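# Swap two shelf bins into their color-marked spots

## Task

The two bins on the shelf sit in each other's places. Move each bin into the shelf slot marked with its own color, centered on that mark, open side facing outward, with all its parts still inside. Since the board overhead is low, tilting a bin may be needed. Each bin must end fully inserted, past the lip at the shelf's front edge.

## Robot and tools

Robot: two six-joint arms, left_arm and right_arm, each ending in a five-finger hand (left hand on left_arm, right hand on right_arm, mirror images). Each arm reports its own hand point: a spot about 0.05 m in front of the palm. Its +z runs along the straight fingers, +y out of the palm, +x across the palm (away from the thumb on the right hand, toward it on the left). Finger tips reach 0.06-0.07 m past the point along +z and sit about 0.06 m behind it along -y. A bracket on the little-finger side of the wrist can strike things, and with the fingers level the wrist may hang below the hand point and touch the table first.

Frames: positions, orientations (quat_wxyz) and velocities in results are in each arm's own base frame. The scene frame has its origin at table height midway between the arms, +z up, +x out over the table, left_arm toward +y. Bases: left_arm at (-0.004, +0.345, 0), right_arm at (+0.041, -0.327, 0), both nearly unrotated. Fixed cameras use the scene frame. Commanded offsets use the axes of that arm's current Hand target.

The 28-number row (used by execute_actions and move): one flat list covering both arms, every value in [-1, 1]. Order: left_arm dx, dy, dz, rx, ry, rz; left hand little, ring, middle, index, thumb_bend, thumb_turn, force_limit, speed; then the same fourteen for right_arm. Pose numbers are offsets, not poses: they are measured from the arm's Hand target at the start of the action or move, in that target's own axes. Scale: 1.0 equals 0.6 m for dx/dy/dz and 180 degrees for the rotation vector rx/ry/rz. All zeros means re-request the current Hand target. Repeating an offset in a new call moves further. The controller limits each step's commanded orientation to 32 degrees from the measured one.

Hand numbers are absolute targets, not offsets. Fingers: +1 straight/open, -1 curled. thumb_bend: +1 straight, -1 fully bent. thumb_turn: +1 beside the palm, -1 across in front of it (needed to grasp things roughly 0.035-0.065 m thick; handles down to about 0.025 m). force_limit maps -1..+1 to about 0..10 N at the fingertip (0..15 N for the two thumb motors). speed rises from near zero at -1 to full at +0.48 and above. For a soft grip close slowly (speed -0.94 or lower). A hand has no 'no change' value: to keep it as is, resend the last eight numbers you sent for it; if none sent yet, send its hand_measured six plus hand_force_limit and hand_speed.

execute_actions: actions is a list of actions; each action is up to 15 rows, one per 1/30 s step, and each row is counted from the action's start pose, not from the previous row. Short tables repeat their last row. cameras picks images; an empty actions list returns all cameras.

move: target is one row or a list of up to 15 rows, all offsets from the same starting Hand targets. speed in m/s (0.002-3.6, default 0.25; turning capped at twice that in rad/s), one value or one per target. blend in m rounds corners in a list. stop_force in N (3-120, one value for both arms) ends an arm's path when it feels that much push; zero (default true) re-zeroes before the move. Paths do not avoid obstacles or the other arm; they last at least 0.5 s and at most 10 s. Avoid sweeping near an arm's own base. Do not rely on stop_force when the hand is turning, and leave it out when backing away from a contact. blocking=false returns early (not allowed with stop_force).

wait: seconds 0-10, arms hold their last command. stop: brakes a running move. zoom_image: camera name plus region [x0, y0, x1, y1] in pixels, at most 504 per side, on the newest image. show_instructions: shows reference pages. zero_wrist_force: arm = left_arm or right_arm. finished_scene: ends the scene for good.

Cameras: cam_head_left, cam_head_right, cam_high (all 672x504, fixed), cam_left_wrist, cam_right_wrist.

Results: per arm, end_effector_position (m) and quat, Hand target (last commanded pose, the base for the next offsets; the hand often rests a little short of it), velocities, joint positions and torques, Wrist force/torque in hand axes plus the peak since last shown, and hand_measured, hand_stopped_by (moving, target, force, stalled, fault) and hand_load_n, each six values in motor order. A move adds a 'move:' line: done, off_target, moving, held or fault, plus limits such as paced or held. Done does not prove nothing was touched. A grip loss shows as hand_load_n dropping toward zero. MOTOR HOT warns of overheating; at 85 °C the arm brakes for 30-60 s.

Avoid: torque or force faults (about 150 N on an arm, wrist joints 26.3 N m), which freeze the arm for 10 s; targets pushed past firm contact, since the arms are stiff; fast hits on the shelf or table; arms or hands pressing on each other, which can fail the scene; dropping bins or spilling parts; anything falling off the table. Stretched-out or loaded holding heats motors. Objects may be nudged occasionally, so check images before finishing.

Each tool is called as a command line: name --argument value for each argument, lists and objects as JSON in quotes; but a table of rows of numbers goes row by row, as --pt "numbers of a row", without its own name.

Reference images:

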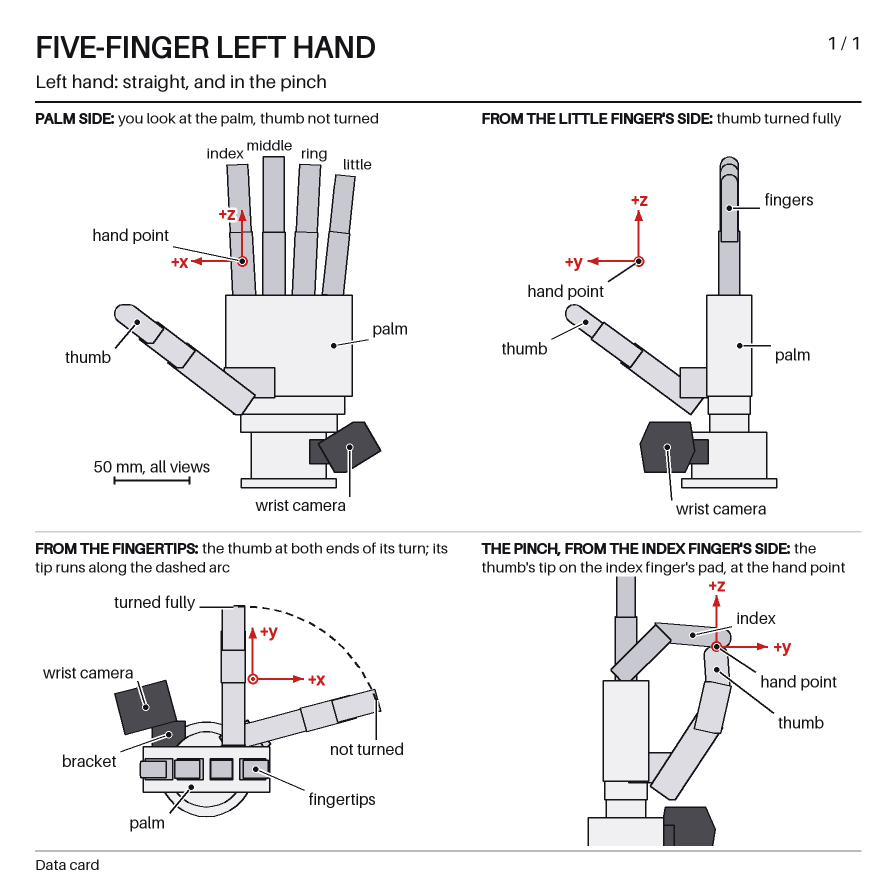

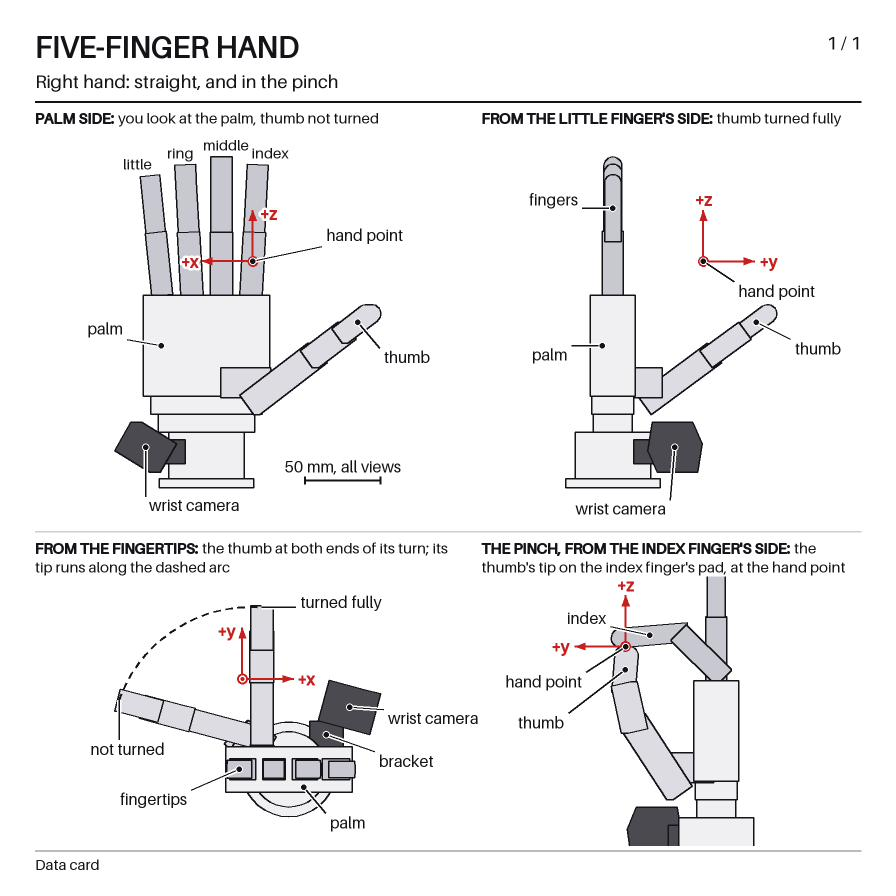

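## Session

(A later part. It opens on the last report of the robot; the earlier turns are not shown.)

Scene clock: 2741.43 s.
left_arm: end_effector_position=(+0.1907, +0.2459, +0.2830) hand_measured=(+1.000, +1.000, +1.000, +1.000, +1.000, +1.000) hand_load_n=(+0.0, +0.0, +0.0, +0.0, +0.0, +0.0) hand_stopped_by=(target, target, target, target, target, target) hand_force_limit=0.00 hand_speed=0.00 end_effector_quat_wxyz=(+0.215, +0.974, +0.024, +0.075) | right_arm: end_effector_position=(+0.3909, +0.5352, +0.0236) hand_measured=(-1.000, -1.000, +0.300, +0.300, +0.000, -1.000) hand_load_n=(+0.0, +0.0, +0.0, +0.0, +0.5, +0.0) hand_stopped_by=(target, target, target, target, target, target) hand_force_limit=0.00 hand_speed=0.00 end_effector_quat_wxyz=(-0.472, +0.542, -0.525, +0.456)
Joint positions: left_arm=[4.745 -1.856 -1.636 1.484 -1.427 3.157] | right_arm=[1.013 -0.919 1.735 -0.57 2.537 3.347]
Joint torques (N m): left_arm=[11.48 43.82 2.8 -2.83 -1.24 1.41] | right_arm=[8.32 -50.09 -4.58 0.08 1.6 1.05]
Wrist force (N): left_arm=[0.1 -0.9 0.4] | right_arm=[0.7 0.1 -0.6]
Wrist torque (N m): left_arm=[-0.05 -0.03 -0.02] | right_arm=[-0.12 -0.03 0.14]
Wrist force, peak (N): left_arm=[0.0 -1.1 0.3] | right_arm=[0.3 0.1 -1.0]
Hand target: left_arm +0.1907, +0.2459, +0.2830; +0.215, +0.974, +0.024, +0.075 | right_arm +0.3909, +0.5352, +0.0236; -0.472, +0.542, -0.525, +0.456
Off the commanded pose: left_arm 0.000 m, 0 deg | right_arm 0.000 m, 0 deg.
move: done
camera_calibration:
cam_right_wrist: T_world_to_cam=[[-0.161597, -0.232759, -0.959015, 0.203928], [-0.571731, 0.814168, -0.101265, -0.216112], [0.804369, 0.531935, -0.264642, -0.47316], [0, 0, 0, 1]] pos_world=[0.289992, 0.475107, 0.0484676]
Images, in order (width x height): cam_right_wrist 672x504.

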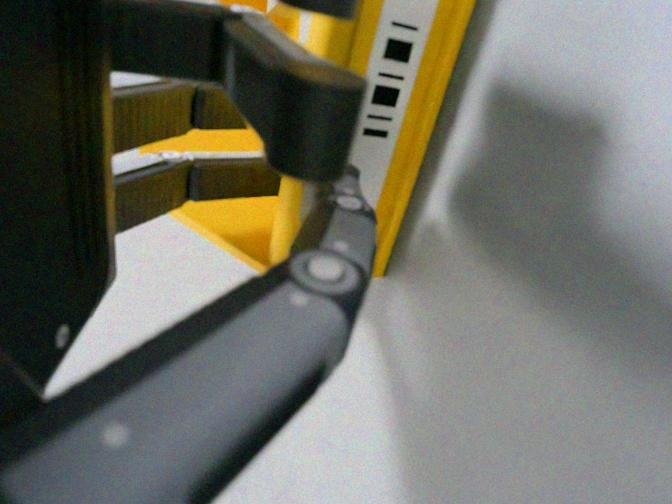

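move --target '[0,0,0,0,0,0,1,1,1,1,1,1,0,0, 0,0,0,0,0,0,-1,-1,-0.5,-0.5,0,-1,-0.3,-0.85]'

move --target '[0,0,0,0,0,0,1,1,1,1,1,1,0,0, 0,0,0,0,0,0,-1,-1,-0.6,-0.6,0,-1,0.5,-0.9]' --cameras '["cam_right_wrist"]'

Scene clock: 2750.10 s.
left_arm: end_effector_position=(+0.1907, +0.2459, +0.2830) hand_measured=(+1.000, +1.000, +1.000, +1.000, +1.000, +1.000) hand_load_n=(+0.0, +0.0, +0.0, +0.0, +0.0, +0.0) hand_stopped_by=(target, target, target, target, target, target) hand_force_limit=0.00 hand_speed=0.00 end_effector_quat_wxyz=(+0.215, +0.974, +0.024, +0.075) | right_arm: end_effector_position=(+0.3909, +0.5352, +0.0236) hand_measured=(-1.000, -1.000, -0.086, -0.088, +0.000, -1.000) hand_load_n=(+0.0, +0.0, +8.5, +5.5, +1.5, +0.0) hand_stopped_by=(target, target, force, force, target, target) hand_force_limit=-0.30 hand_speed=-0.85 end_effector_quat_wxyz=(-0.472, +0.542, -0.525, +0.456)
Joint positions: left_arm=[4.745 -1.856 -1.636 1.484 -1.427 3.157] | right_arm=[1.013 -0.919 1.735 -0.57 2.537 3.347]
Joint torques (N m): left_arm=[11.76 44.19 3.39 -3.45 -1.13 1.14] | right_arm=[8.16 -47.72 -6 0.2 1.3 1.09]
Wrist force (N): left_arm=[-0.2 -0.7 -0.1] | right_arm=[0.7 -4.1 -1.1]
Wrist torque (N m): left_arm=[-0.01 0.01 -0.04] | right_arm=[-0.16 0.00 0.09]
Wrist force, peak (N): left_arm=[-0.1 -1.1 0.1] | right_arm=[0.7 -4.1 -1.1]
Hand target: left_arm +0.1907, +0.2459, +0.2830; +0.215, +0.974, +0.024, +0.075 | right_arm +0.3909, +0.5352, +0.0236; -0.472, +0.542, -0.525, +0.456
Off the commanded pose: left_arm 0.000 m, 0 deg | right_arm 0.000 m, 0 deg.
move: done

Scene clock: 2750.60 s.
left_arm: end_effector_position=(+0.1907, +0.2459, +0.2830) hand_measured=(+1.000, +1.000, +1.000, +1.000, +1.000, +1.000) hand_load_n=(+0.0, +0.0, +0.0, +0.0, +0.0, +0.0) hand_stopped_by=(target, target, target, target, target, target) hand_force_limit=0.00 hand_speed=0.00 end_effector_quat_wxyz=(+0.215, +0.974, +0.024, +0.075) | right_arm: end_effector_position=(+0.3909, +0.5352, +0.0236) hand_measured=(-1.000, -1.000, -0.086, -0.094, +0.000, -1.000) hand_load_n=(+0.0, +0.0, +7.5, +9.0, +2.0, -0.5) hand_stopped_by=(target, target, force, force, target, target) hand_force_limit=0.50 hand_speed=-0.90 end_effector_quat_wxyz=(-0.472, +0.542, -0.525, +0.456)
Joint positions: left_arm=[4.745 -1.856 -1.636 1.484 -1.427 3.157] | right_arm=[1.013 -0.919 1.735 -0.57 2.537 3.347]
Joint torques (N m): left_arm=[11.44 44.17 3.45 -3.6 -1.2 1.18] | right_arm=[7.35 -43.73 -4.96 0.16 1.19 0.99]
Wrist force (N): left_arm=[-0.1 -0.7 0.2] | right_arm=[0.5 -3.9 -0.8]
Wrist torque (N m): left_arm=[-0.02 0.01 -0.04] | right_arm=[-0.15 0.08 0.10]
Wrist force, peak (N): left_arm=[-0.3 -1.0 0.3] | right_arm=[0.6 -4.8 -0.8]
Hand target: left_arm +0.1907, +0.2459, +0.2830; +0.215, +0.974, +0.024, +0.075 | right_arm +0.3909, +0.5352, +0.0236; -0.472, +0.542, -0.525, +0.456
Off the commanded pose: left_arm 0.000 m, 0 deg | right_arm 0.000 m, 0 deg.
move: done
camera_calibration:
cam_right_wrist: T_world_to_cam=[[-0.161597, -0.232759, -0.959015, 0.204024], [-0.571731, 0.814168, -0.101265, -0.216102], [0.804369, 0.531935, -0.264642, -0.473133], [0, 0, 0, 1]] pos_world=[0.289992, 0.475107, 0.0485676]
Images, in order (width x height): cam_right_wrist 672x504.

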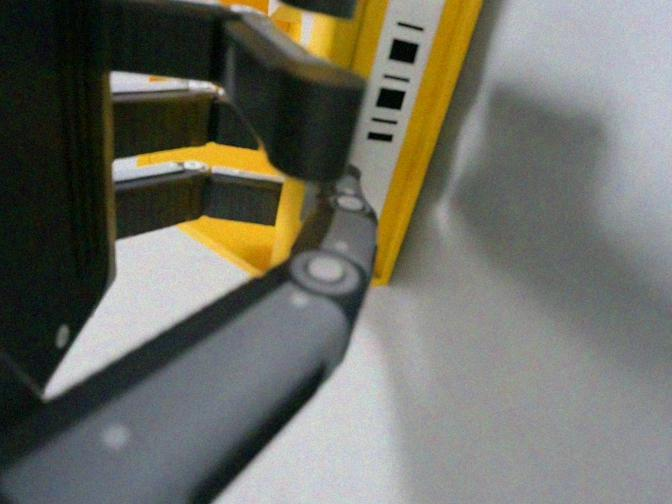

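execute_actions --actions '[]'

zoom_image --camera "cam_head_left" --region '[160, 200, 360, 350]'

zoom_image --camera "cam_head_right" --region '[150, 200, 350, 350]'

zoom_image --camera "cam_high" --region '[280, 220, 460, 340]'

Scene clock: 2776.23 s.
left_arm: end_effector_position=(+0.1907, +0.2459, +0.2830) hand_measured=(+1.000, +1.000, +1.000, +1.000, +1.000, +1.000) hand_load_n=(+0.0, +0.0, +0.0, +0.0, +0.0, +0.0) hand_stopped_by=(target, target, target, target, target, target) hand_force_limit=0.00 hand_speed=0.00 end_effector_quat_wxyz=(+0.215, +0.974, +0.024, +0.075) | right_arm: end_effector_position=(+0.3909, +0.5352, +0.0236) hand_measured=(-1.000, -1.000, -0.086, -0.094, +0.000, -1.000) hand_load_n=(+0.0, +0.0, +7.0, +9.0, +2.0, +0.0) hand_stopped_by=(target, target, force, force, target, target) hand_force_limit=0.50 hand_speed=-0.90 end_effector_quat_wxyz=(-0.472, +0.542, -0.525, +0.456)
Joint positions: left_arm=[4.745 -1.856 -1.636 1.484 -1.427 3.157] | right_arm=[1.013 -0.919 1.735 -0.57 2.537 3.347]
Joint velocities: within noise
Joint torques (N m): left_arm=[11.75 44.35 3.46 -3.81 -1.15 1.06] | right_arm=[6.03 -39.4 -8.35 0.03 1.02 0.98]
Wrist force (N): left_arm=[0.1 -1.0 0.1] | right_arm=[0.4 -3.3 -0.6]
Wrist torque (N m): left_arm=[-0.03 -0.03 -0.02] | right_arm=[-0.17 0.10 0.08]
Wrist force, peak (N): left_arm=[-0.1 -1.3 0.2] | right_arm=[0.5 -4.7 -0.9]
Hand target: left_arm +0.1907, +0.2459, +0.2830; +0.215, +0.974, +0.024, +0.075 | right_arm +0.3909, +0.5352, +0.0236; -0.472, +0.542, -0.525, +0.456
Off the commanded pose: left_arm 0.000 m, 0 deg | right_arm 0.000 m, 0 deg.
camera_calibration:
cam_left_wrist: T_world_to_cam=[[0.263244, 0.888164, -0.376652, -0.161866], [0.717933, 0.0804405, 0.691449, -0.355104], [0.644419, -0.45243, -0.616467, 0.274409], [0, 0, 0, 1]] pos_world=[0.120717, 0.296479, 0.353733]
cam_right_wrist: T_world_to_cam=[[-0.161597, -0.232759, -0.959015, 0.203928], [-0.571731, 0.814168, -0.101265, -0.216112], [0.804369, 0.531935, -0.264642, -0.47316], [0, 0, 0, 1]] pos_world=[0.289992, 0.475107, 0.0484676]

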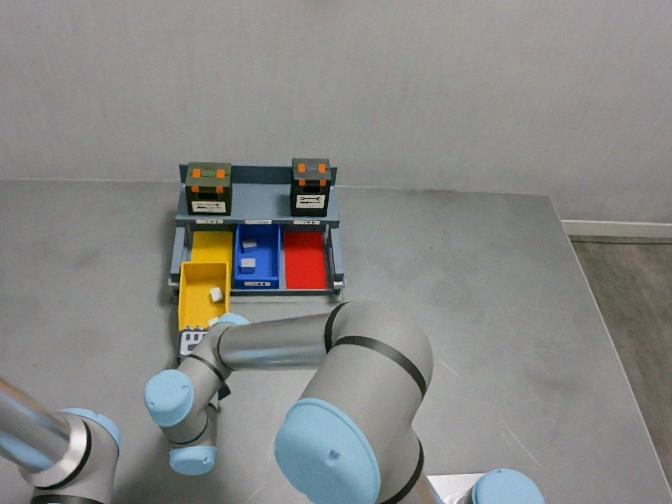

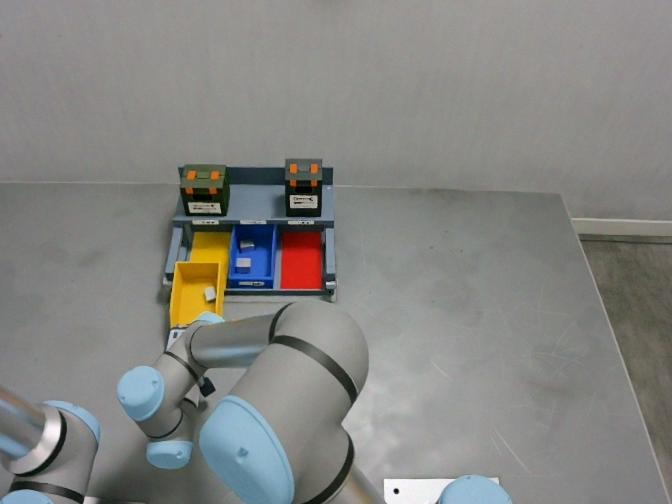

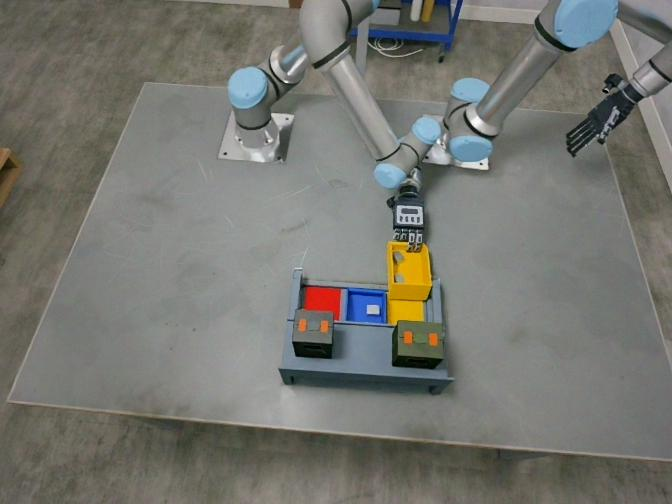

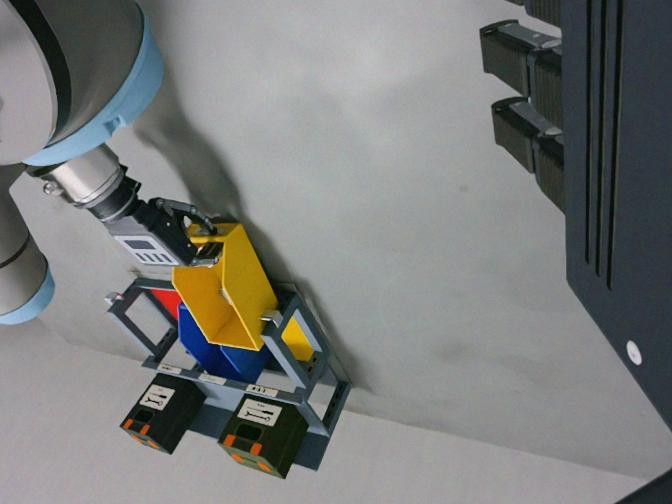

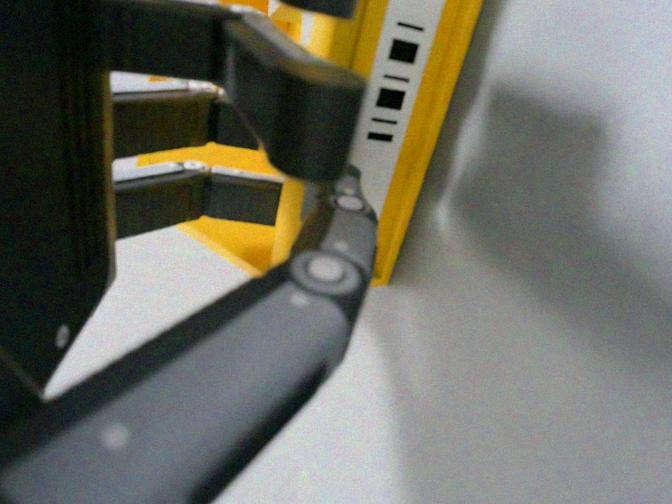

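Scaled by 2.520 from the camera's 672x504 image, which has a finer 960x720 frame.

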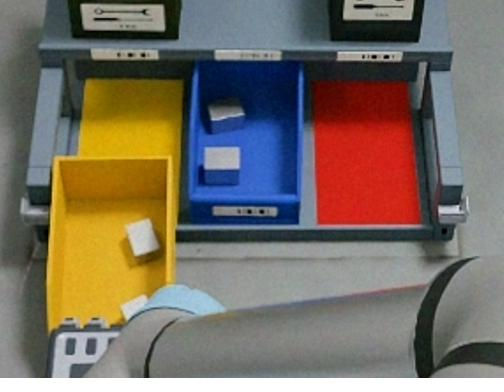

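Scaled by 2.520 from the camera's 672x504 image, which has a finer 960x720 frame.

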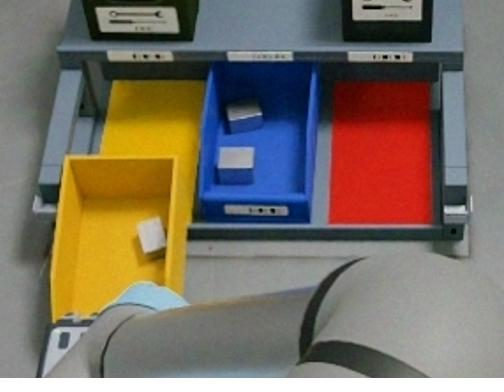

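Scaled by 2.800 from the camera's 672x504 image, which has a finer 960x720 frame.

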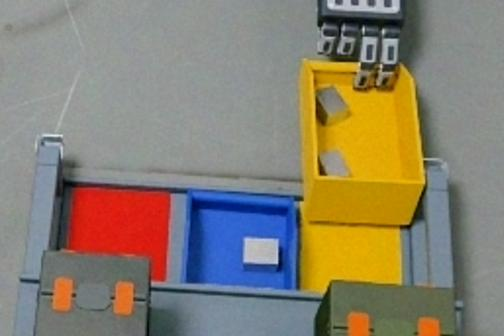

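move --target '[0,0,0,0,0,0,1,1,1,1,1,1,0,0, 0,-0.048,-0.0005,-0.0611,0.0055,0.0008,-1,-1,-0.6,-0.6,0,-1,0.5,-0.9]' --speed 0.03 --cameras '["cam_right_wrist","cam_left_wrist","cam_high","cam_head_left"]'

zoom_image --camera "cam_left_wrist" --region '[90, 190, 390, 390]'

Scene clock: 2806.97 s.
left_arm: end_effector_position=(+0.1907, +0.2459, +0.2830) hand_measured=(+1.000, +1.000, +1.000, +1.000, +1.000, +1.000) hand_load_n=(+0.0, +0.0, +0.0, +0.0, +0.0, +0.0) hand_stopped_by=(target, target, target, target, target, target) hand_force_limit=0.00 hand_speed=0.00 end_effector_quat_wxyz=(+0.215, +0.974, +0.024, +0.075) | right_arm: end_effector_position=(+0.3947, +0.5354, +0.0523) hand_measured=(-1.000, -1.000, -0.086, -0.094, +0.000, -1.000) hand_load_n=(+0.0, +0.0, +10.0, +6.0, +2.0, -1.5) hand_stopped_by=(target, target, force, force, target, target) hand_force_limit=0.50 hand_speed=-0.90 end_effector_quat_wxyz=(-0.414, +0.580, -0.571, +0.408)
Joint positions: left_arm=[4.745 -1.856 -1.636 1.484 -1.427 3.157] | right_arm=[0.976 -0.944 1.573 -0.089 2.458 3.577]
Joint torques (N m): left_arm=[10.72 43.57 3.76 -4.08 -1.11 0.76] | right_arm=[4.98 -45.64 -7.64 -1.83 2.41 -1.66]
Wrist force (N): left_arm=[0.1 -0.8 0.0] | right_arm=[0.4 0.8 -0.4]
Wrist torque (N m): left_arm=[-0.02 -0.03 -0.02] | right_arm=[-0.23 -0.09 0.06]
Wrist force, peak (N): left_arm=[-0.1 -1.2 0.0] | right_arm=[0.3 -4.7 -0.6]
Hand target: left_arm +0.1907, +0.2459, +0.2830; +0.215, +0.974, +0.024, +0.075 | right_arm +0.3946, +0.5353, +0.0521; -0.414, +0.580, -0.571, +0.408
Off the commanded pose: left_arm 0.000 m, 0 deg | right_arm 0.000 m, 0 deg.
move: done
camera_calibration:
cam_left_wrist: T_world_to_cam=[[0.263244, 0.888164, -0.376652, -0.161866], [0.717933, 0.0804405, 0.691449, -0.355104], [0.644419, -0.45243, -0.616467, 0.274409], [0, 0, 0, 1]] pos_world=[0.120717, 0.296479, 0.353733]
cam_right_wrist: T_world_to_cam=[[-0.345254, -0.233759, -0.908931, 0.302559], [-0.566987, 0.823719, 0.00352394, -0.223627], [0.747881, 0.516569, -0.416931, -0.430226], [0, 0, 0, 1]] pos_world=[0.299424, 0.477173, 0.096419]
Images, in order (width x height): cam_head_left 672x504, cam_high 672x504, cam_left_wrist 672x504, cam_right_wrist 672x504.

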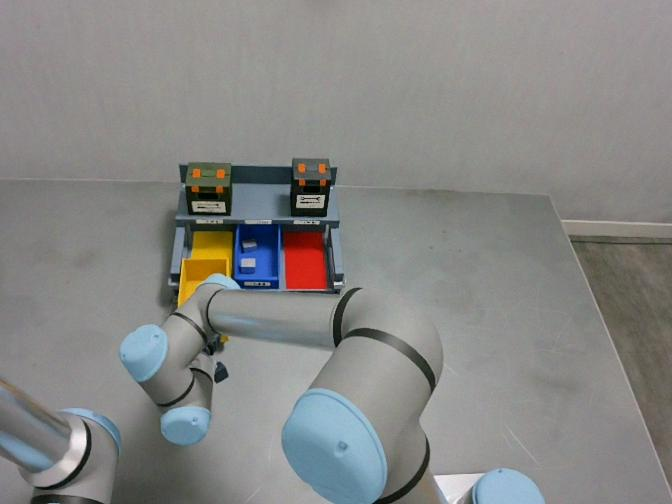

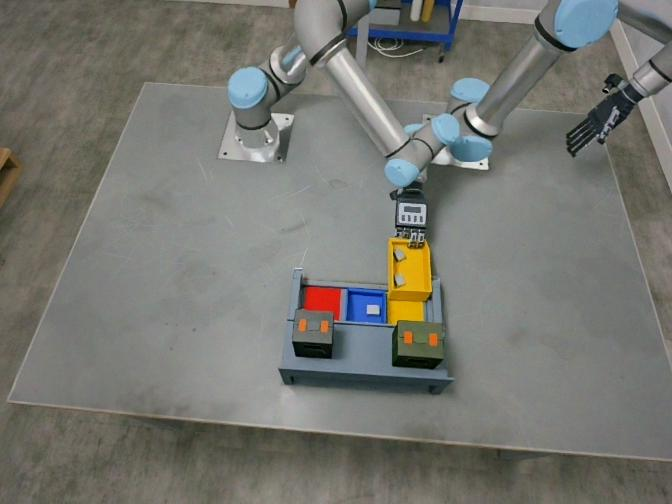

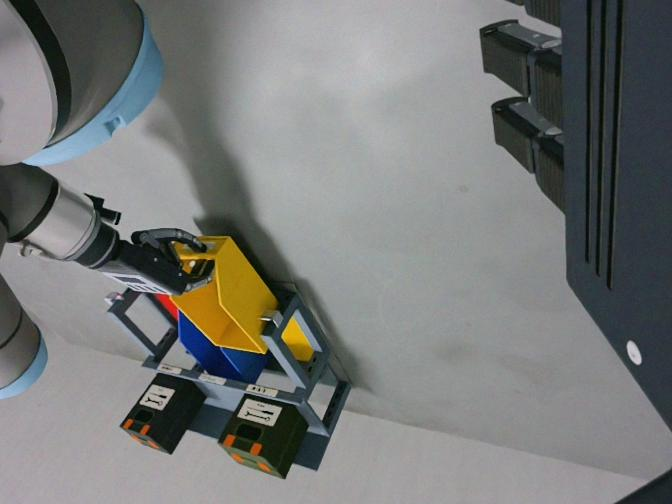

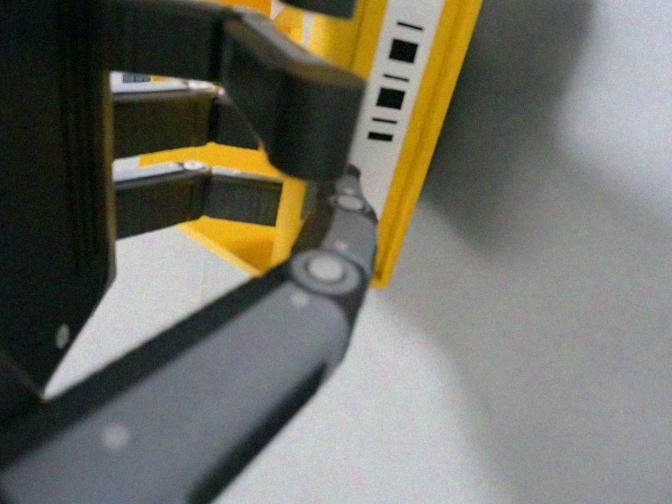

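Scaled by 1.680 from the camera's 672x504 image, which has a finer 960x720 frame.

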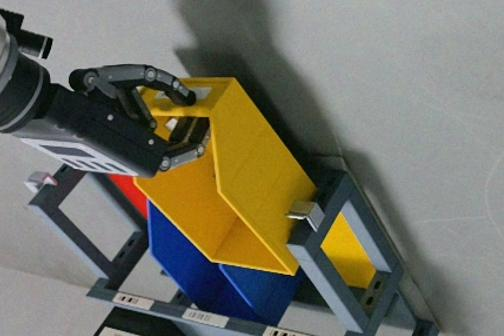

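move --target '[0,0,0,0,0,0,1,1,1,1,1,1,0,0, 0.0008,-0.0379,0.1104,0,0,0,-1,-1,-0.6,-0.6,0,-1,0.5,-0.9]' --speed 0.04 --stop_force 12 --cameras '["cam_right_wrist","cam_left_wrist","cam_high","cam_head_left"]'

zoom_image --camera "cam_left_wrist" --region '[90, 190, 390, 390]'

zoom_image --camera "cam_high" --region '[280, 220, 460, 340]'

zoom_image --camera "cam_head_left" --region '[160, 200, 360, 350]'

Scene clock: 2835.37 s.
left_arm: end_effector_position=(+0.1907, +0.2459, +0.2830) hand_measured=(+1.000, +1.000, +1.000, +1.000, +1.000, +1.000) hand_load_n=(+0.0, +0.0, +0.0, +0.0, +0.0, +0.0) hand_stopped_by=(target, target, target, target, target, target) hand_force_limit=0.00 hand_speed=0.00 end_effector_quat_wxyz=(+0.215, +0.974, +0.024, +0.075) | right_arm: end_effector_position=(+0.4647, +0.5359, +0.0521) hand_measured=(-1.000, -1.000, -0.086, -0.094, +0.000, -1.000) hand_load_n=(+0.0, +0.0, +6.5, +5.5, +2.5, -0.5) hand_stopped_by=(target, target, force, force, target, target) hand_force_limit=0.50 hand_speed=-0.90 end_effector_quat_wxyz=(-0.414, +0.580, -0.571, +0.408)
Joint positions: left_arm=[4.745 -1.856 -1.636 1.484 -1.427 3.157] | right_arm=[0.871 -0.902 1.489 -0.104 2.367 3.5]
Joint torques (N m): left_arm=[11 43.81 3.8 -4.18 -1.14 0.39] | right_arm=[9.52 -54.64 -6.49 1.24 1.68 1.45]
Wrist force (N): left_arm=[-0.2 -0.6 0.3] | right_arm=[0.8 -0.5 0.6]
Wrist torque (N m): left_arm=[-0.01 0.01 -0.05] | right_arm=[-0.19 0.00 0.12]
Wrist force, peak (N): left_arm=[-0.2 -1.2 0.4] | right_arm=[0.2 2.3 0.2]
Hand target: left_arm +0.1907, +0.2459, +0.2830; +0.215, +0.974, +0.024, +0.075 | right_arm +0.4647, +0.5359, +0.0521; -0.414, +0.580, -0.571, +0.408
Off the commanded pose: left_arm 0.000 m, 0 deg | right_arm 0.000 m, 0 deg.
move: done
camera_calibration:
cam_left_wrist: T_world_to_cam=[[0.263244, 0.888164, -0.376652, -0.161866], [0.717933, 0.0804405, 0.691449, -0.355104], [0.644419, -0.45243, -0.616467, 0.274409], [0, 0, 0, 1]] pos_world=[0.120717, 0.296479, 0.353733]
cam_right_wrist: T_world_to_cam=[[-0.345388, -0.234075, -0.908799, 0.326907], [-0.566925, 0.823763, 0.00328743, -0.184426], [0.747865, 0.516357, -0.417221, -0.482667], [0, 0, 0, 1]] pos_world=[0.369324, 0.477672, 0.09632]
Images, in order (width x height): cam_head_left 672x504, cam_high 672x504, cam_left_wrist 672x504, cam_right_wrist 672x504.

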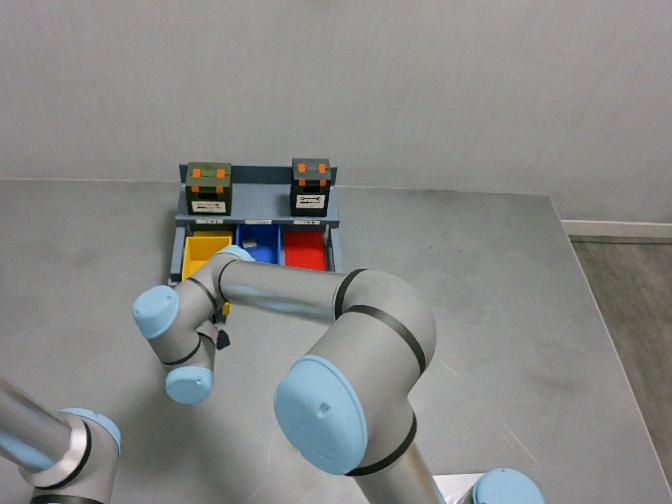

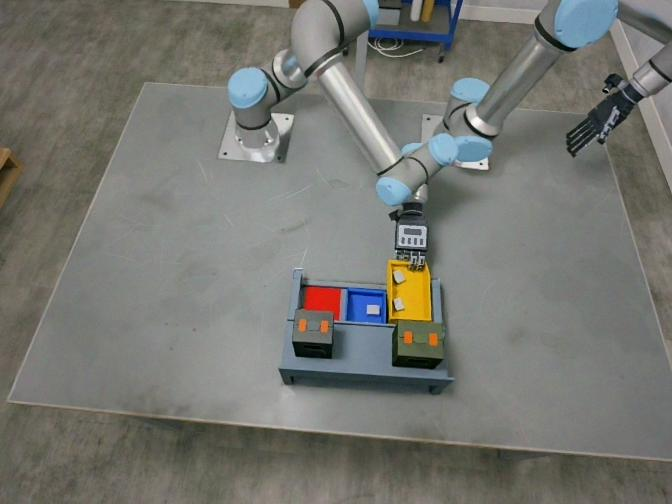

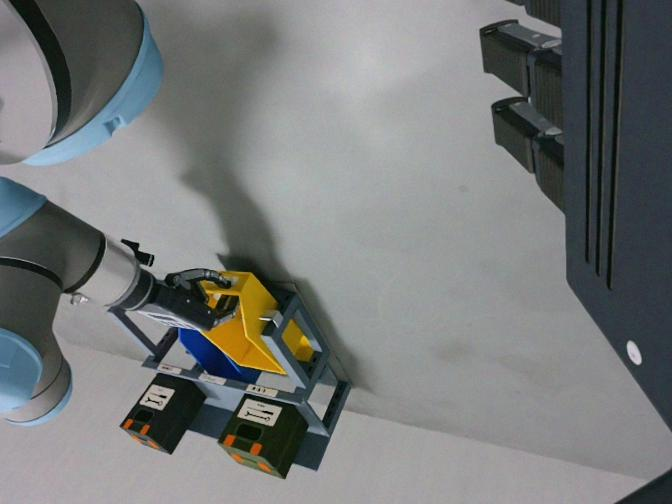

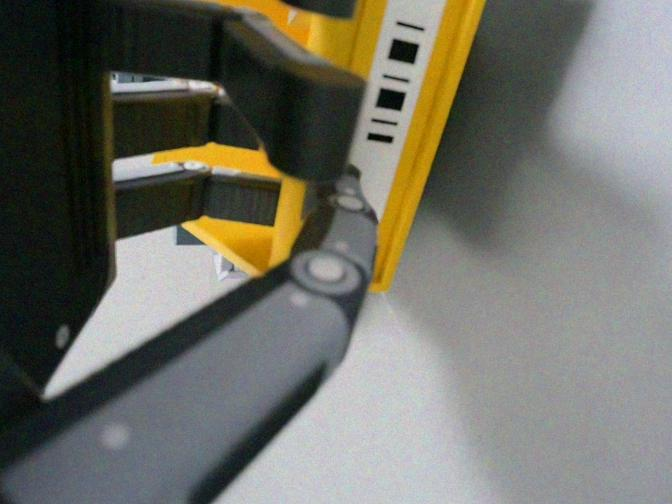

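Scaled by 1.680 from the camera's 672x504 image, which has a finer 960x720 frame.

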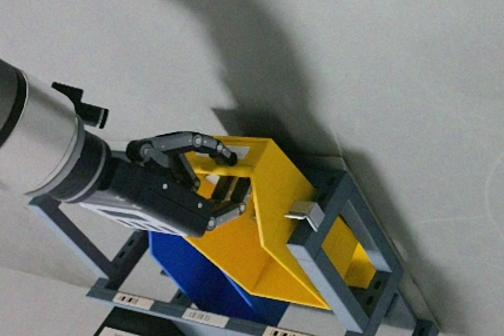

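Scaled by 2.800 from the camera's 672x504 image, which has a finer 960x720 frame.

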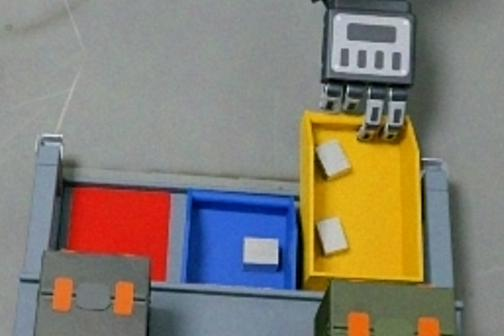

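Scaled by 2.520 from the camera's 672x504 image, which has a finer 960x720 frame.

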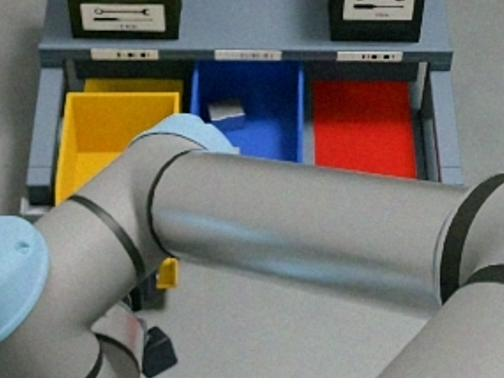

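move --target '[0,0,0,0,0,0,1,1,1,1,1,1,0,0, 0.0009,-0.0425,0.1238,0,0,0,-1,-1,-0.6,-0.6,0,-1,0.5,-0.9]' --speed 0.04 --stop_force 12 --cameras '["cam_right_wrist","cam_left_wrist","cam_high","cam_head_left"]'

zoom_image --camera "cam_high" --region '[260, 250, 470, 410]'

zoom_image --camera "cam_head_left" --region '[160, 150, 360, 310]'

zoom_image --camera "cam_right_wrist" --region '[180, 0, 500, 330]'

Scene clock: 2872.57 s.
left_arm: end_effector_position=(+0.1907, +0.2459, +0.2830) hand_measured=(+1.000, +1.000, +1.000, +1.000, +1.000, +1.000) hand_load_n=(+0.0, +0.0, +0.0, +0.0, +0.0, +0.0) hand_stopped_by=(target, target, target, target, target, target) hand_force_limit=0.00 hand_speed=0.00 end_effector_quat_wxyz=(+0.215, +0.974, +0.024, +0.075) | right_arm: end_effector_position=(+0.5432, +0.5365, +0.0521) hand_measured=(-1.000, -1.000, -0.086, -0.094, +0.000, -1.000) hand_load_n=(+0.0, +0.0, +6.0, +5.5, +3.0, -0.5) hand_stopped_by=(target, target, force, force, target, target) hand_force_limit=0.50 hand_speed=-0.90 end_effector_quat_wxyz=(-0.414, +0.580, -0.571, +0.408)
Joint positions: left_arm=[4.745 -1.856 -1.636 1.484 -1.427 3.157] | right_arm=[0.77 -0.83 1.352 -0.081 2.276 3.438]
Joint torques (N m): left_arm=[11.44 43.86 4.82 -4.15 -1.06 0.16] | right_arm=[9.2 -60.83 -9.39 -1.33 1.84 1.33]
Wrist force (N): left_arm=[0.0 -0.7 0.0] | right_arm=[0.3 1.6 1.0]
Wrist torque (N m): left_arm=[0.00 -0.01 -0.04] | right_arm=[-0.24 0.01 0.18]
Wrist force, peak (N): left_arm=[-0.1 -1.1 0.4] | right_arm=[0.4 2.6 1.1]
Hand target: left_arm +0.1907, +0.2459, +0.2830; +0.215, +0.974, +0.024, +0.075 | right_arm +0.5432, +0.5365, +0.0521; -0.414, +0.580, -0.571, +0.408
Off the commanded pose: left_arm 0.000 m, 0 deg | right_arm 0.000 m, 0 deg.
move: done
camera_calibration:
cam_left_wrist: T_world_to_cam=[[0.263244, 0.888164, -0.376652, -0.161866], [0.717933, 0.0804405, 0.691449, -0.355104], [0.644419, -0.45243, -0.616467, 0.274409], [0, 0, 0, 1]] pos_world=[0.120717, 0.296479, 0.353733]
cam_right_wrist: T_world_to_cam=[[-0.345388, -0.234075, -0.908799, 0.354183], [-0.566925, 0.823763, 0.00328743, -0.140499], [0.747865, 0.516357, -0.417221, -0.541736], [0, 0, 0, 1]] pos_world=[0.447824, 0.478372, 0.09632]
Images, in order (width x height): cam_head_left 672x504, cam_high 672x504, cam_left_wrist 672x504, cam_right_wrist 672x504.

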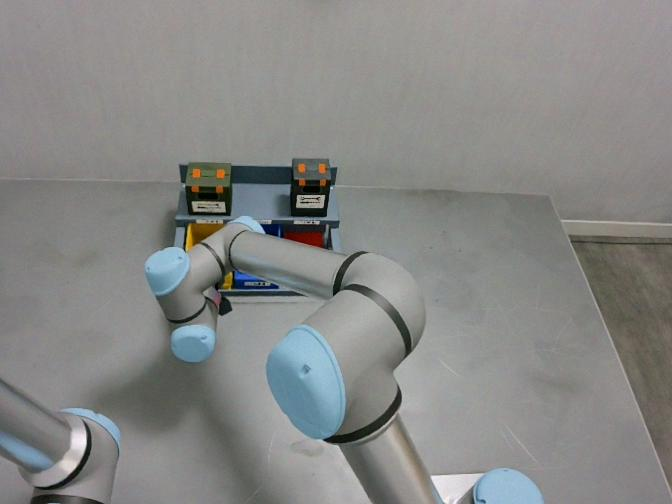

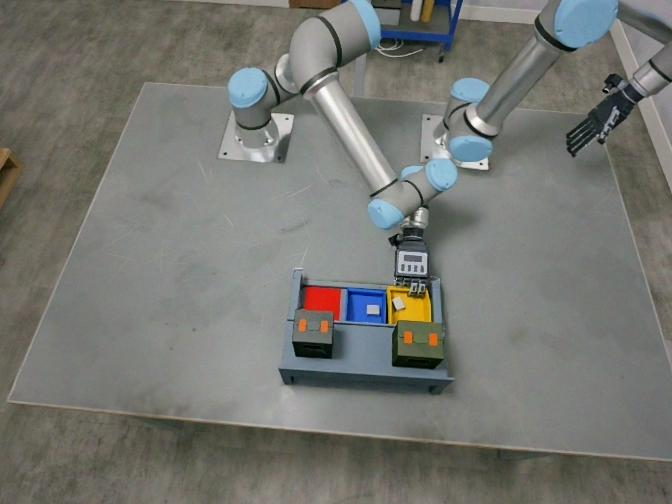

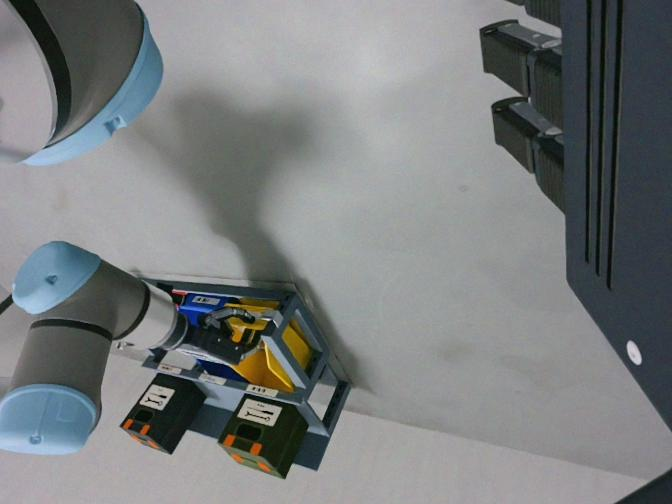

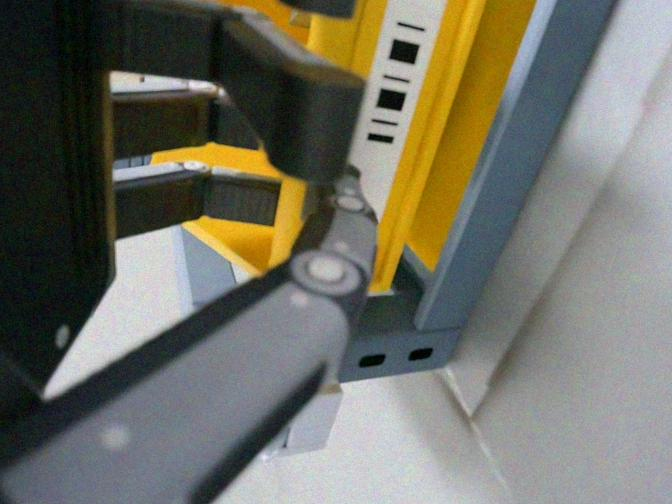

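Scaled by 2.400 from the camera's 672x504 image, which has a finer 960x720 frame.

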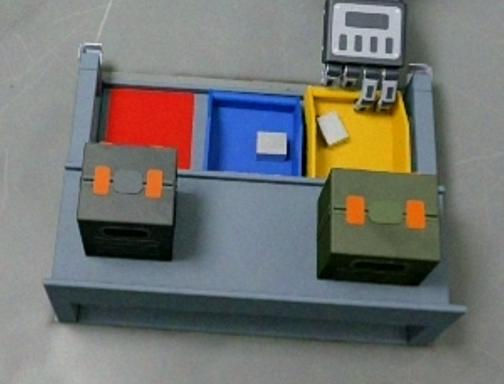

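Scaled by 2.520 from the camera's 672x504 image, which has a finer 960x720 frame.

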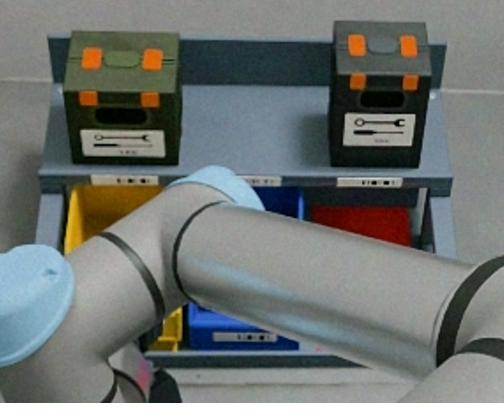

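Scaled by 1.527 from the camera's 672x504 image, which has a finer 960x720 frame.

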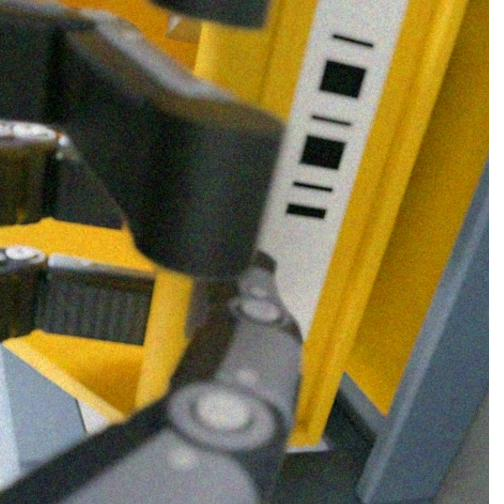

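move --pt "0 0 0 0 0 0 1 1 1 1 1 1 0 0 0.0017 -0.0038 0.011 0 0 0 -1 -1 -0.6 -0.6 0 -1 0.5 -0.9" --pt "0 0 0 0 0 0 1 1 1 1 1 1 0 0 0.0017 0.012 0.0164 0.0167 0 0 -1 -1 -0.6 -0.6 0 -1 0.5 -0.9" --speed 0.03 --cameras '["cam_right_wrist"]'

zoom_image --camera "cam_right_wrist" --region '[180, 0, 500, 330]'

Scene clock: 2919.77 s.
left_arm: end_effector_position=(+0.1907, +0.2459, +0.2830) hand_measured=(+1.000, +1.000, +1.000, +1.000, +1.000, +1.000) hand_load_n=(+0.0, +0.0, +0.0, +0.0, +0.0, +0.0) hand_stopped_by=(target, target, target, target, target, target) hand_force_limit=0.00 hand_speed=0.00 end_effector_quat_wxyz=(+0.215, +0.974, +0.024, +0.075) | right_arm: end_effector_position=(+0.5501, +0.5356, +0.0419) hand_measured=(-1.000, -1.000, -0.086, -0.094, +0.000, -1.000) hand_load_n=(+0.0, +0.0, +5.5, +5.5, +3.5, -0.5) hand_stopped_by=(target, target, force, force, target, target) hand_force_limit=0.50 hand_speed=-0.90 end_effector_quat_wxyz=(-0.429, +0.569, -0.560, +0.423)
Joint positions: left_arm=[4.745 -1.856 -1.636 1.484 -1.427 3.157] | right_arm=[0.769 -0.82 1.391 -0.197 2.289 3.394]
Joint torques (N m): left_arm=[11.44 43.9 4.85 -4.2 -1.05 -0.04] | right_arm=[-1.46 -55.4 -31.28 1.62 -1.48 1.63]
Wrist force (N): left_arm=[0.0 -0.9 0.3] | right_arm=[0.4 2.0 0.7]
Wrist torque (N m): left_arm=[-0.05 -0.01 -0.03] | right_arm=[-0.22 0.04 0.18]
Wrist force, peak (N): left_arm=[-0.1 -1.2 0.0] | right_arm=[0.2 2.7 1.2]
Hand target: left_arm +0.1907, +0.2459, +0.2830; +0.215, +0.974, +0.024, +0.075 | right_arm +0.5502, +0.5356, +0.0421; -0.429, +0.569, -0.560, +0.423
Off the commanded pose: left_arm 0.000 m, 0 deg | right_arm 0.000 m, 0 deg.
move: done
camera_calibration:
cam_right_wrist: T_world_to_cam=[[-0.297416, -0.233621, -0.925724, 0.321166], [-0.566445, 0.823693, -0.0258852, -0.134792], [0.76856, 0.516673, -0.377313, -0.563827], [0, 0, 0, 1]] pos_world=[0.452502, 0.477373, 0.0810823]
Images, in order (width x height): cam_right_wrist 672x504.

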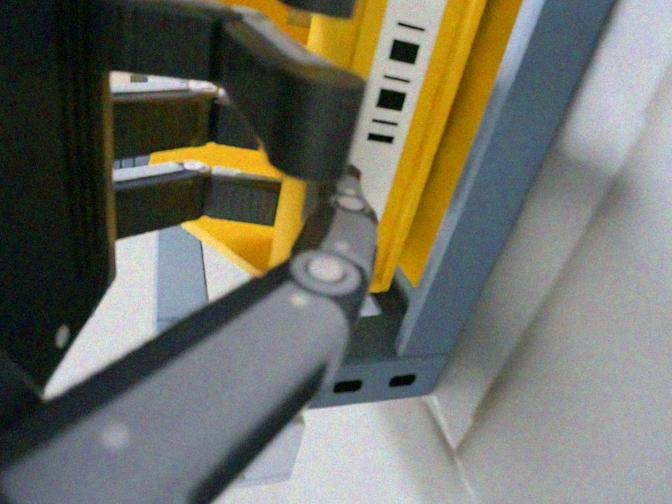

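Scaled by 1.527 from the camera's 672x504 image, which has a finer 960x720 frame.

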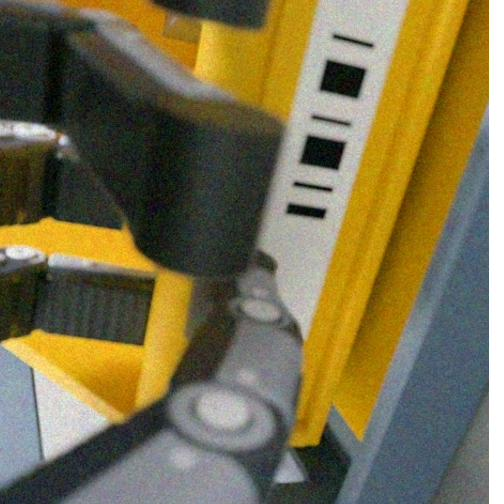

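move --target '[0,0,0,0,0,0,1,1,1,1,1,1,0,0, 0.005,0.0064,0.0018,0,-0.0058,-0.0018,-1,-1,-0.6,-0.6,0,-1,0.5,-0.9]' --speed 0.02

move --target '[0,0,0,0,0,0,1,1,1,1,1,1,0,0, 0,0.0192,0.0055,0,0,0,-1,-1,-0.6,-0.6,0,-1,0.5,-0.9]' --speed 0.012 --stop_force 4 --cameras '["cam_right_wrist","cam_high"]'

zoom_image --camera "cam_right_wrist" --region '[180, 0, 500, 330]'

zoom_image --camera "cam_high" --region '[260, 250, 470, 410]'

Scene clock: 2949.93 s.
left_arm: end_effector_position=(+0.1907, +0.2459, +0.2830) hand_measured=(+1.000, +1.000, +1.000, +1.000, +1.000, +1.000) hand_load_n=(-0.5, +0.0, +0.0, +0.0, +0.0, +0.0) hand_stopped_by=(target, target, target, target, target, target) hand_force_limit=0.00 hand_speed=0.00 end_effector_quat_wxyz=(+0.215, +0.974, +0.024, +0.075) | right_arm: end_effector_position=(+0.5502, +0.5325, +0.0380) hand_measured=(-1.000, -1.000, -0.086, -0.094, +0.002, -1.000) hand_load_n=(+0.0, +0.0, +4.5, +5.0, +6.0, +0.0) hand_stopped_by=(target, target, force, force, target, target) hand_force_limit=0.50 hand_speed=-0.90 end_effector_quat_wxyz=(-0.433, +0.574, -0.555, +0.419) end_effector_velocity=(+0.001, -0.001, +0.001) end_effector_angular_velocity=(-0.001, -0.001, -0.005)
Joint positions: left_arm=[4.745 -1.856 -1.636 1.484 -1.427 3.157] | right_arm=[0.759 -0.829 1.418 -0.224 2.262 3.379]
Joint velocities: left_arm=[within noise] | right_arm=[0 0.001 -0.004 0.004 0.005 0.001]
Joint torques (N m): left_arm=[11.74 43.63 4.75 -4.15 -1.17 -0.31] | right_arm=[5.29 -50.86 -32.2 0.61 1.72 1]
Wrist force (N): left_arm=[0.0 -0.5 0.4] | right_arm=[0.1 1.3 0.1]
Wrist torque (N m): left_arm=[-0.01 0.00 -0.04] | right_arm=[-0.23 0.07 0.18]
Wrist force, peak (N): left_arm=[0.0 -1.1 0.2] | right_arm=[0.3 3.0 1.1]
Hand target: left_arm +0.1907, +0.2459, +0.2830; +0.215, +0.974, +0.024, +0.075 | right_arm +0.5502, +0.5326, +0.0381; -0.433, +0.574, -0.555, +0.419
Off the commanded pose: left_arm 0.000 m, 0 deg | right_arm 0.000 m, 0 deg.
move: done

Scene clock: 2951.77 s.
left_arm: end_effector_position=(+0.1907, +0.2459, +0.2830) hand_measured=(+1.000, +1.000, +1.000, +1.000, +1.000, +1.000) hand_load_n=(+0.0, +0.0, +0.0, +0.0, +0.0, +0.0) hand_stopped_by=(target, target, target, target, target, target) hand_force_limit=0.00 hand_speed=0.00 end_effector_quat_wxyz=(+0.215, +0.974, +0.024, +0.075) | right_arm: end_effector_position=(+0.5502, +0.5326, +0.0298) hand_measured=(-1.000, -1.000, -0.086, -0.094, +0.002, -1.000) hand_load_n=(+0.0, +0.0, +3.5, +4.5, +4.5, +0.0) hand_stopped_by=(target, target, force, force, target, target) hand_force_limit=0.50 hand_speed=-0.90 end_effector_quat_wxyz=(-0.433, +0.574, -0.555, +0.419)
Joint positions: left_arm=[4.745 -1.856 -1.636 1.484 -1.427 3.157] | right_arm=[0.759 -0.818 1.423 -0.24 2.262 3.38]
Joint torques (N m): left_arm=[10.92 43.94 4.61 -4.24 -1.14 -0.39] | right_arm=[4.9 -60.18 -30.48 1.64 0.88 1.1]
Wrist force (N): left_arm=[0.3 -0.9 0.2] | right_arm=[0.2 0.9 0.3]
Wrist torque (N m): left_arm=[-0.05 -0.06 0.00] | right_arm=[-0.27 0.07 0.16]
Wrist force, peak (N): left_arm=[-0.3 -1.0 0.1] | right_arm=[-0.1 -3.9 -2.9]
Hand target: left_arm +0.1907, +0.2459, +0.2830; +0.215, +0.974, +0.024, +0.075 | right_arm +0.5502, +0.5326, +0.0298; -0.433, +0.574, -0.555, +0.419 (not the last commanded pose)
Off the commanded pose: left_arm 0.000 m, 0 deg | right_arm 0.004 m, 0 deg.
move: contact (right_arm)
camera_calibration:
cam_right_wrist: T_world_to_cam=[[-0.29279, -0.239394, -0.925724, 0.309752], [-0.581974, 0.812788, -0.0261209, -0.118119], [0.75867, 0.531099, -0.377297, -0.569252], [0, 0, 0, 1]] pos_world=[0.453825, 0.472487, 0.0688818]
Images, in order (width x height): cam_high 672x504, cam_right_wrist 672x504.

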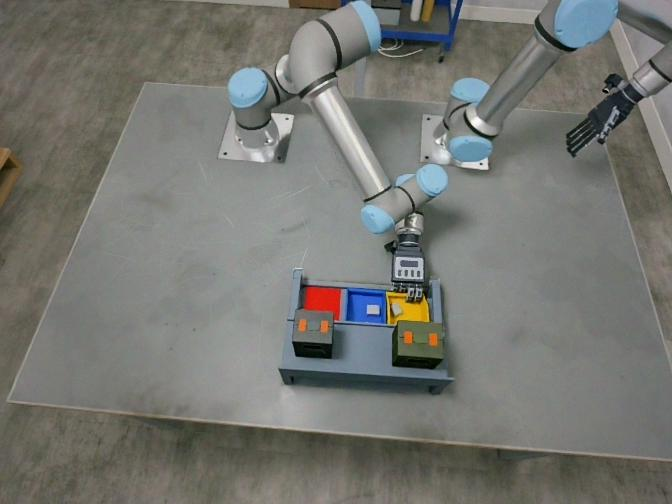

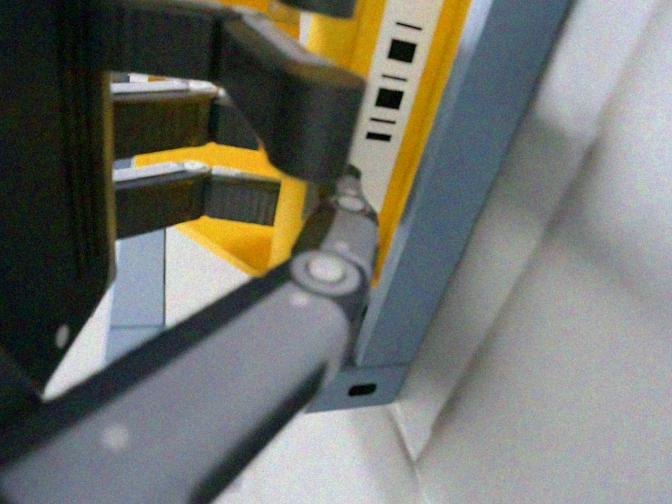

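Scaled by 1.527 from the camera's 672x504 image, which has a finer 960x720 frame.

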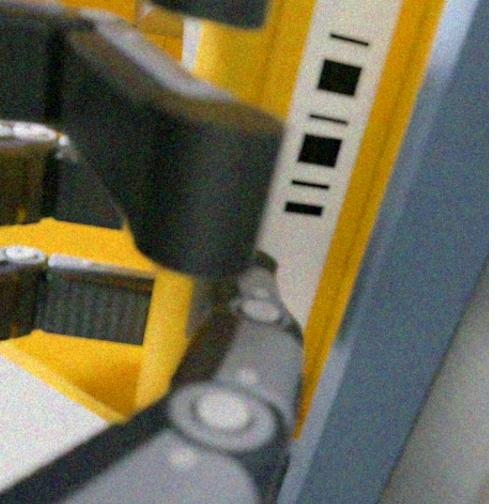

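Scaled by 2.400 from the camera's 672x504 image, which has a finer 960x720 frame.

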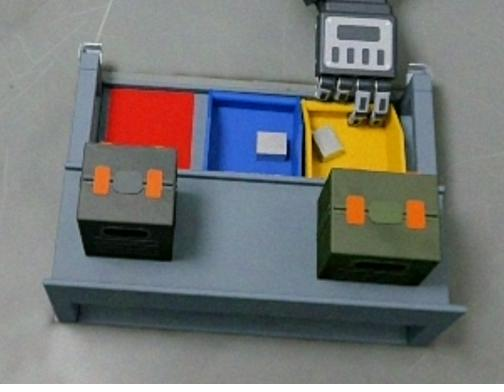

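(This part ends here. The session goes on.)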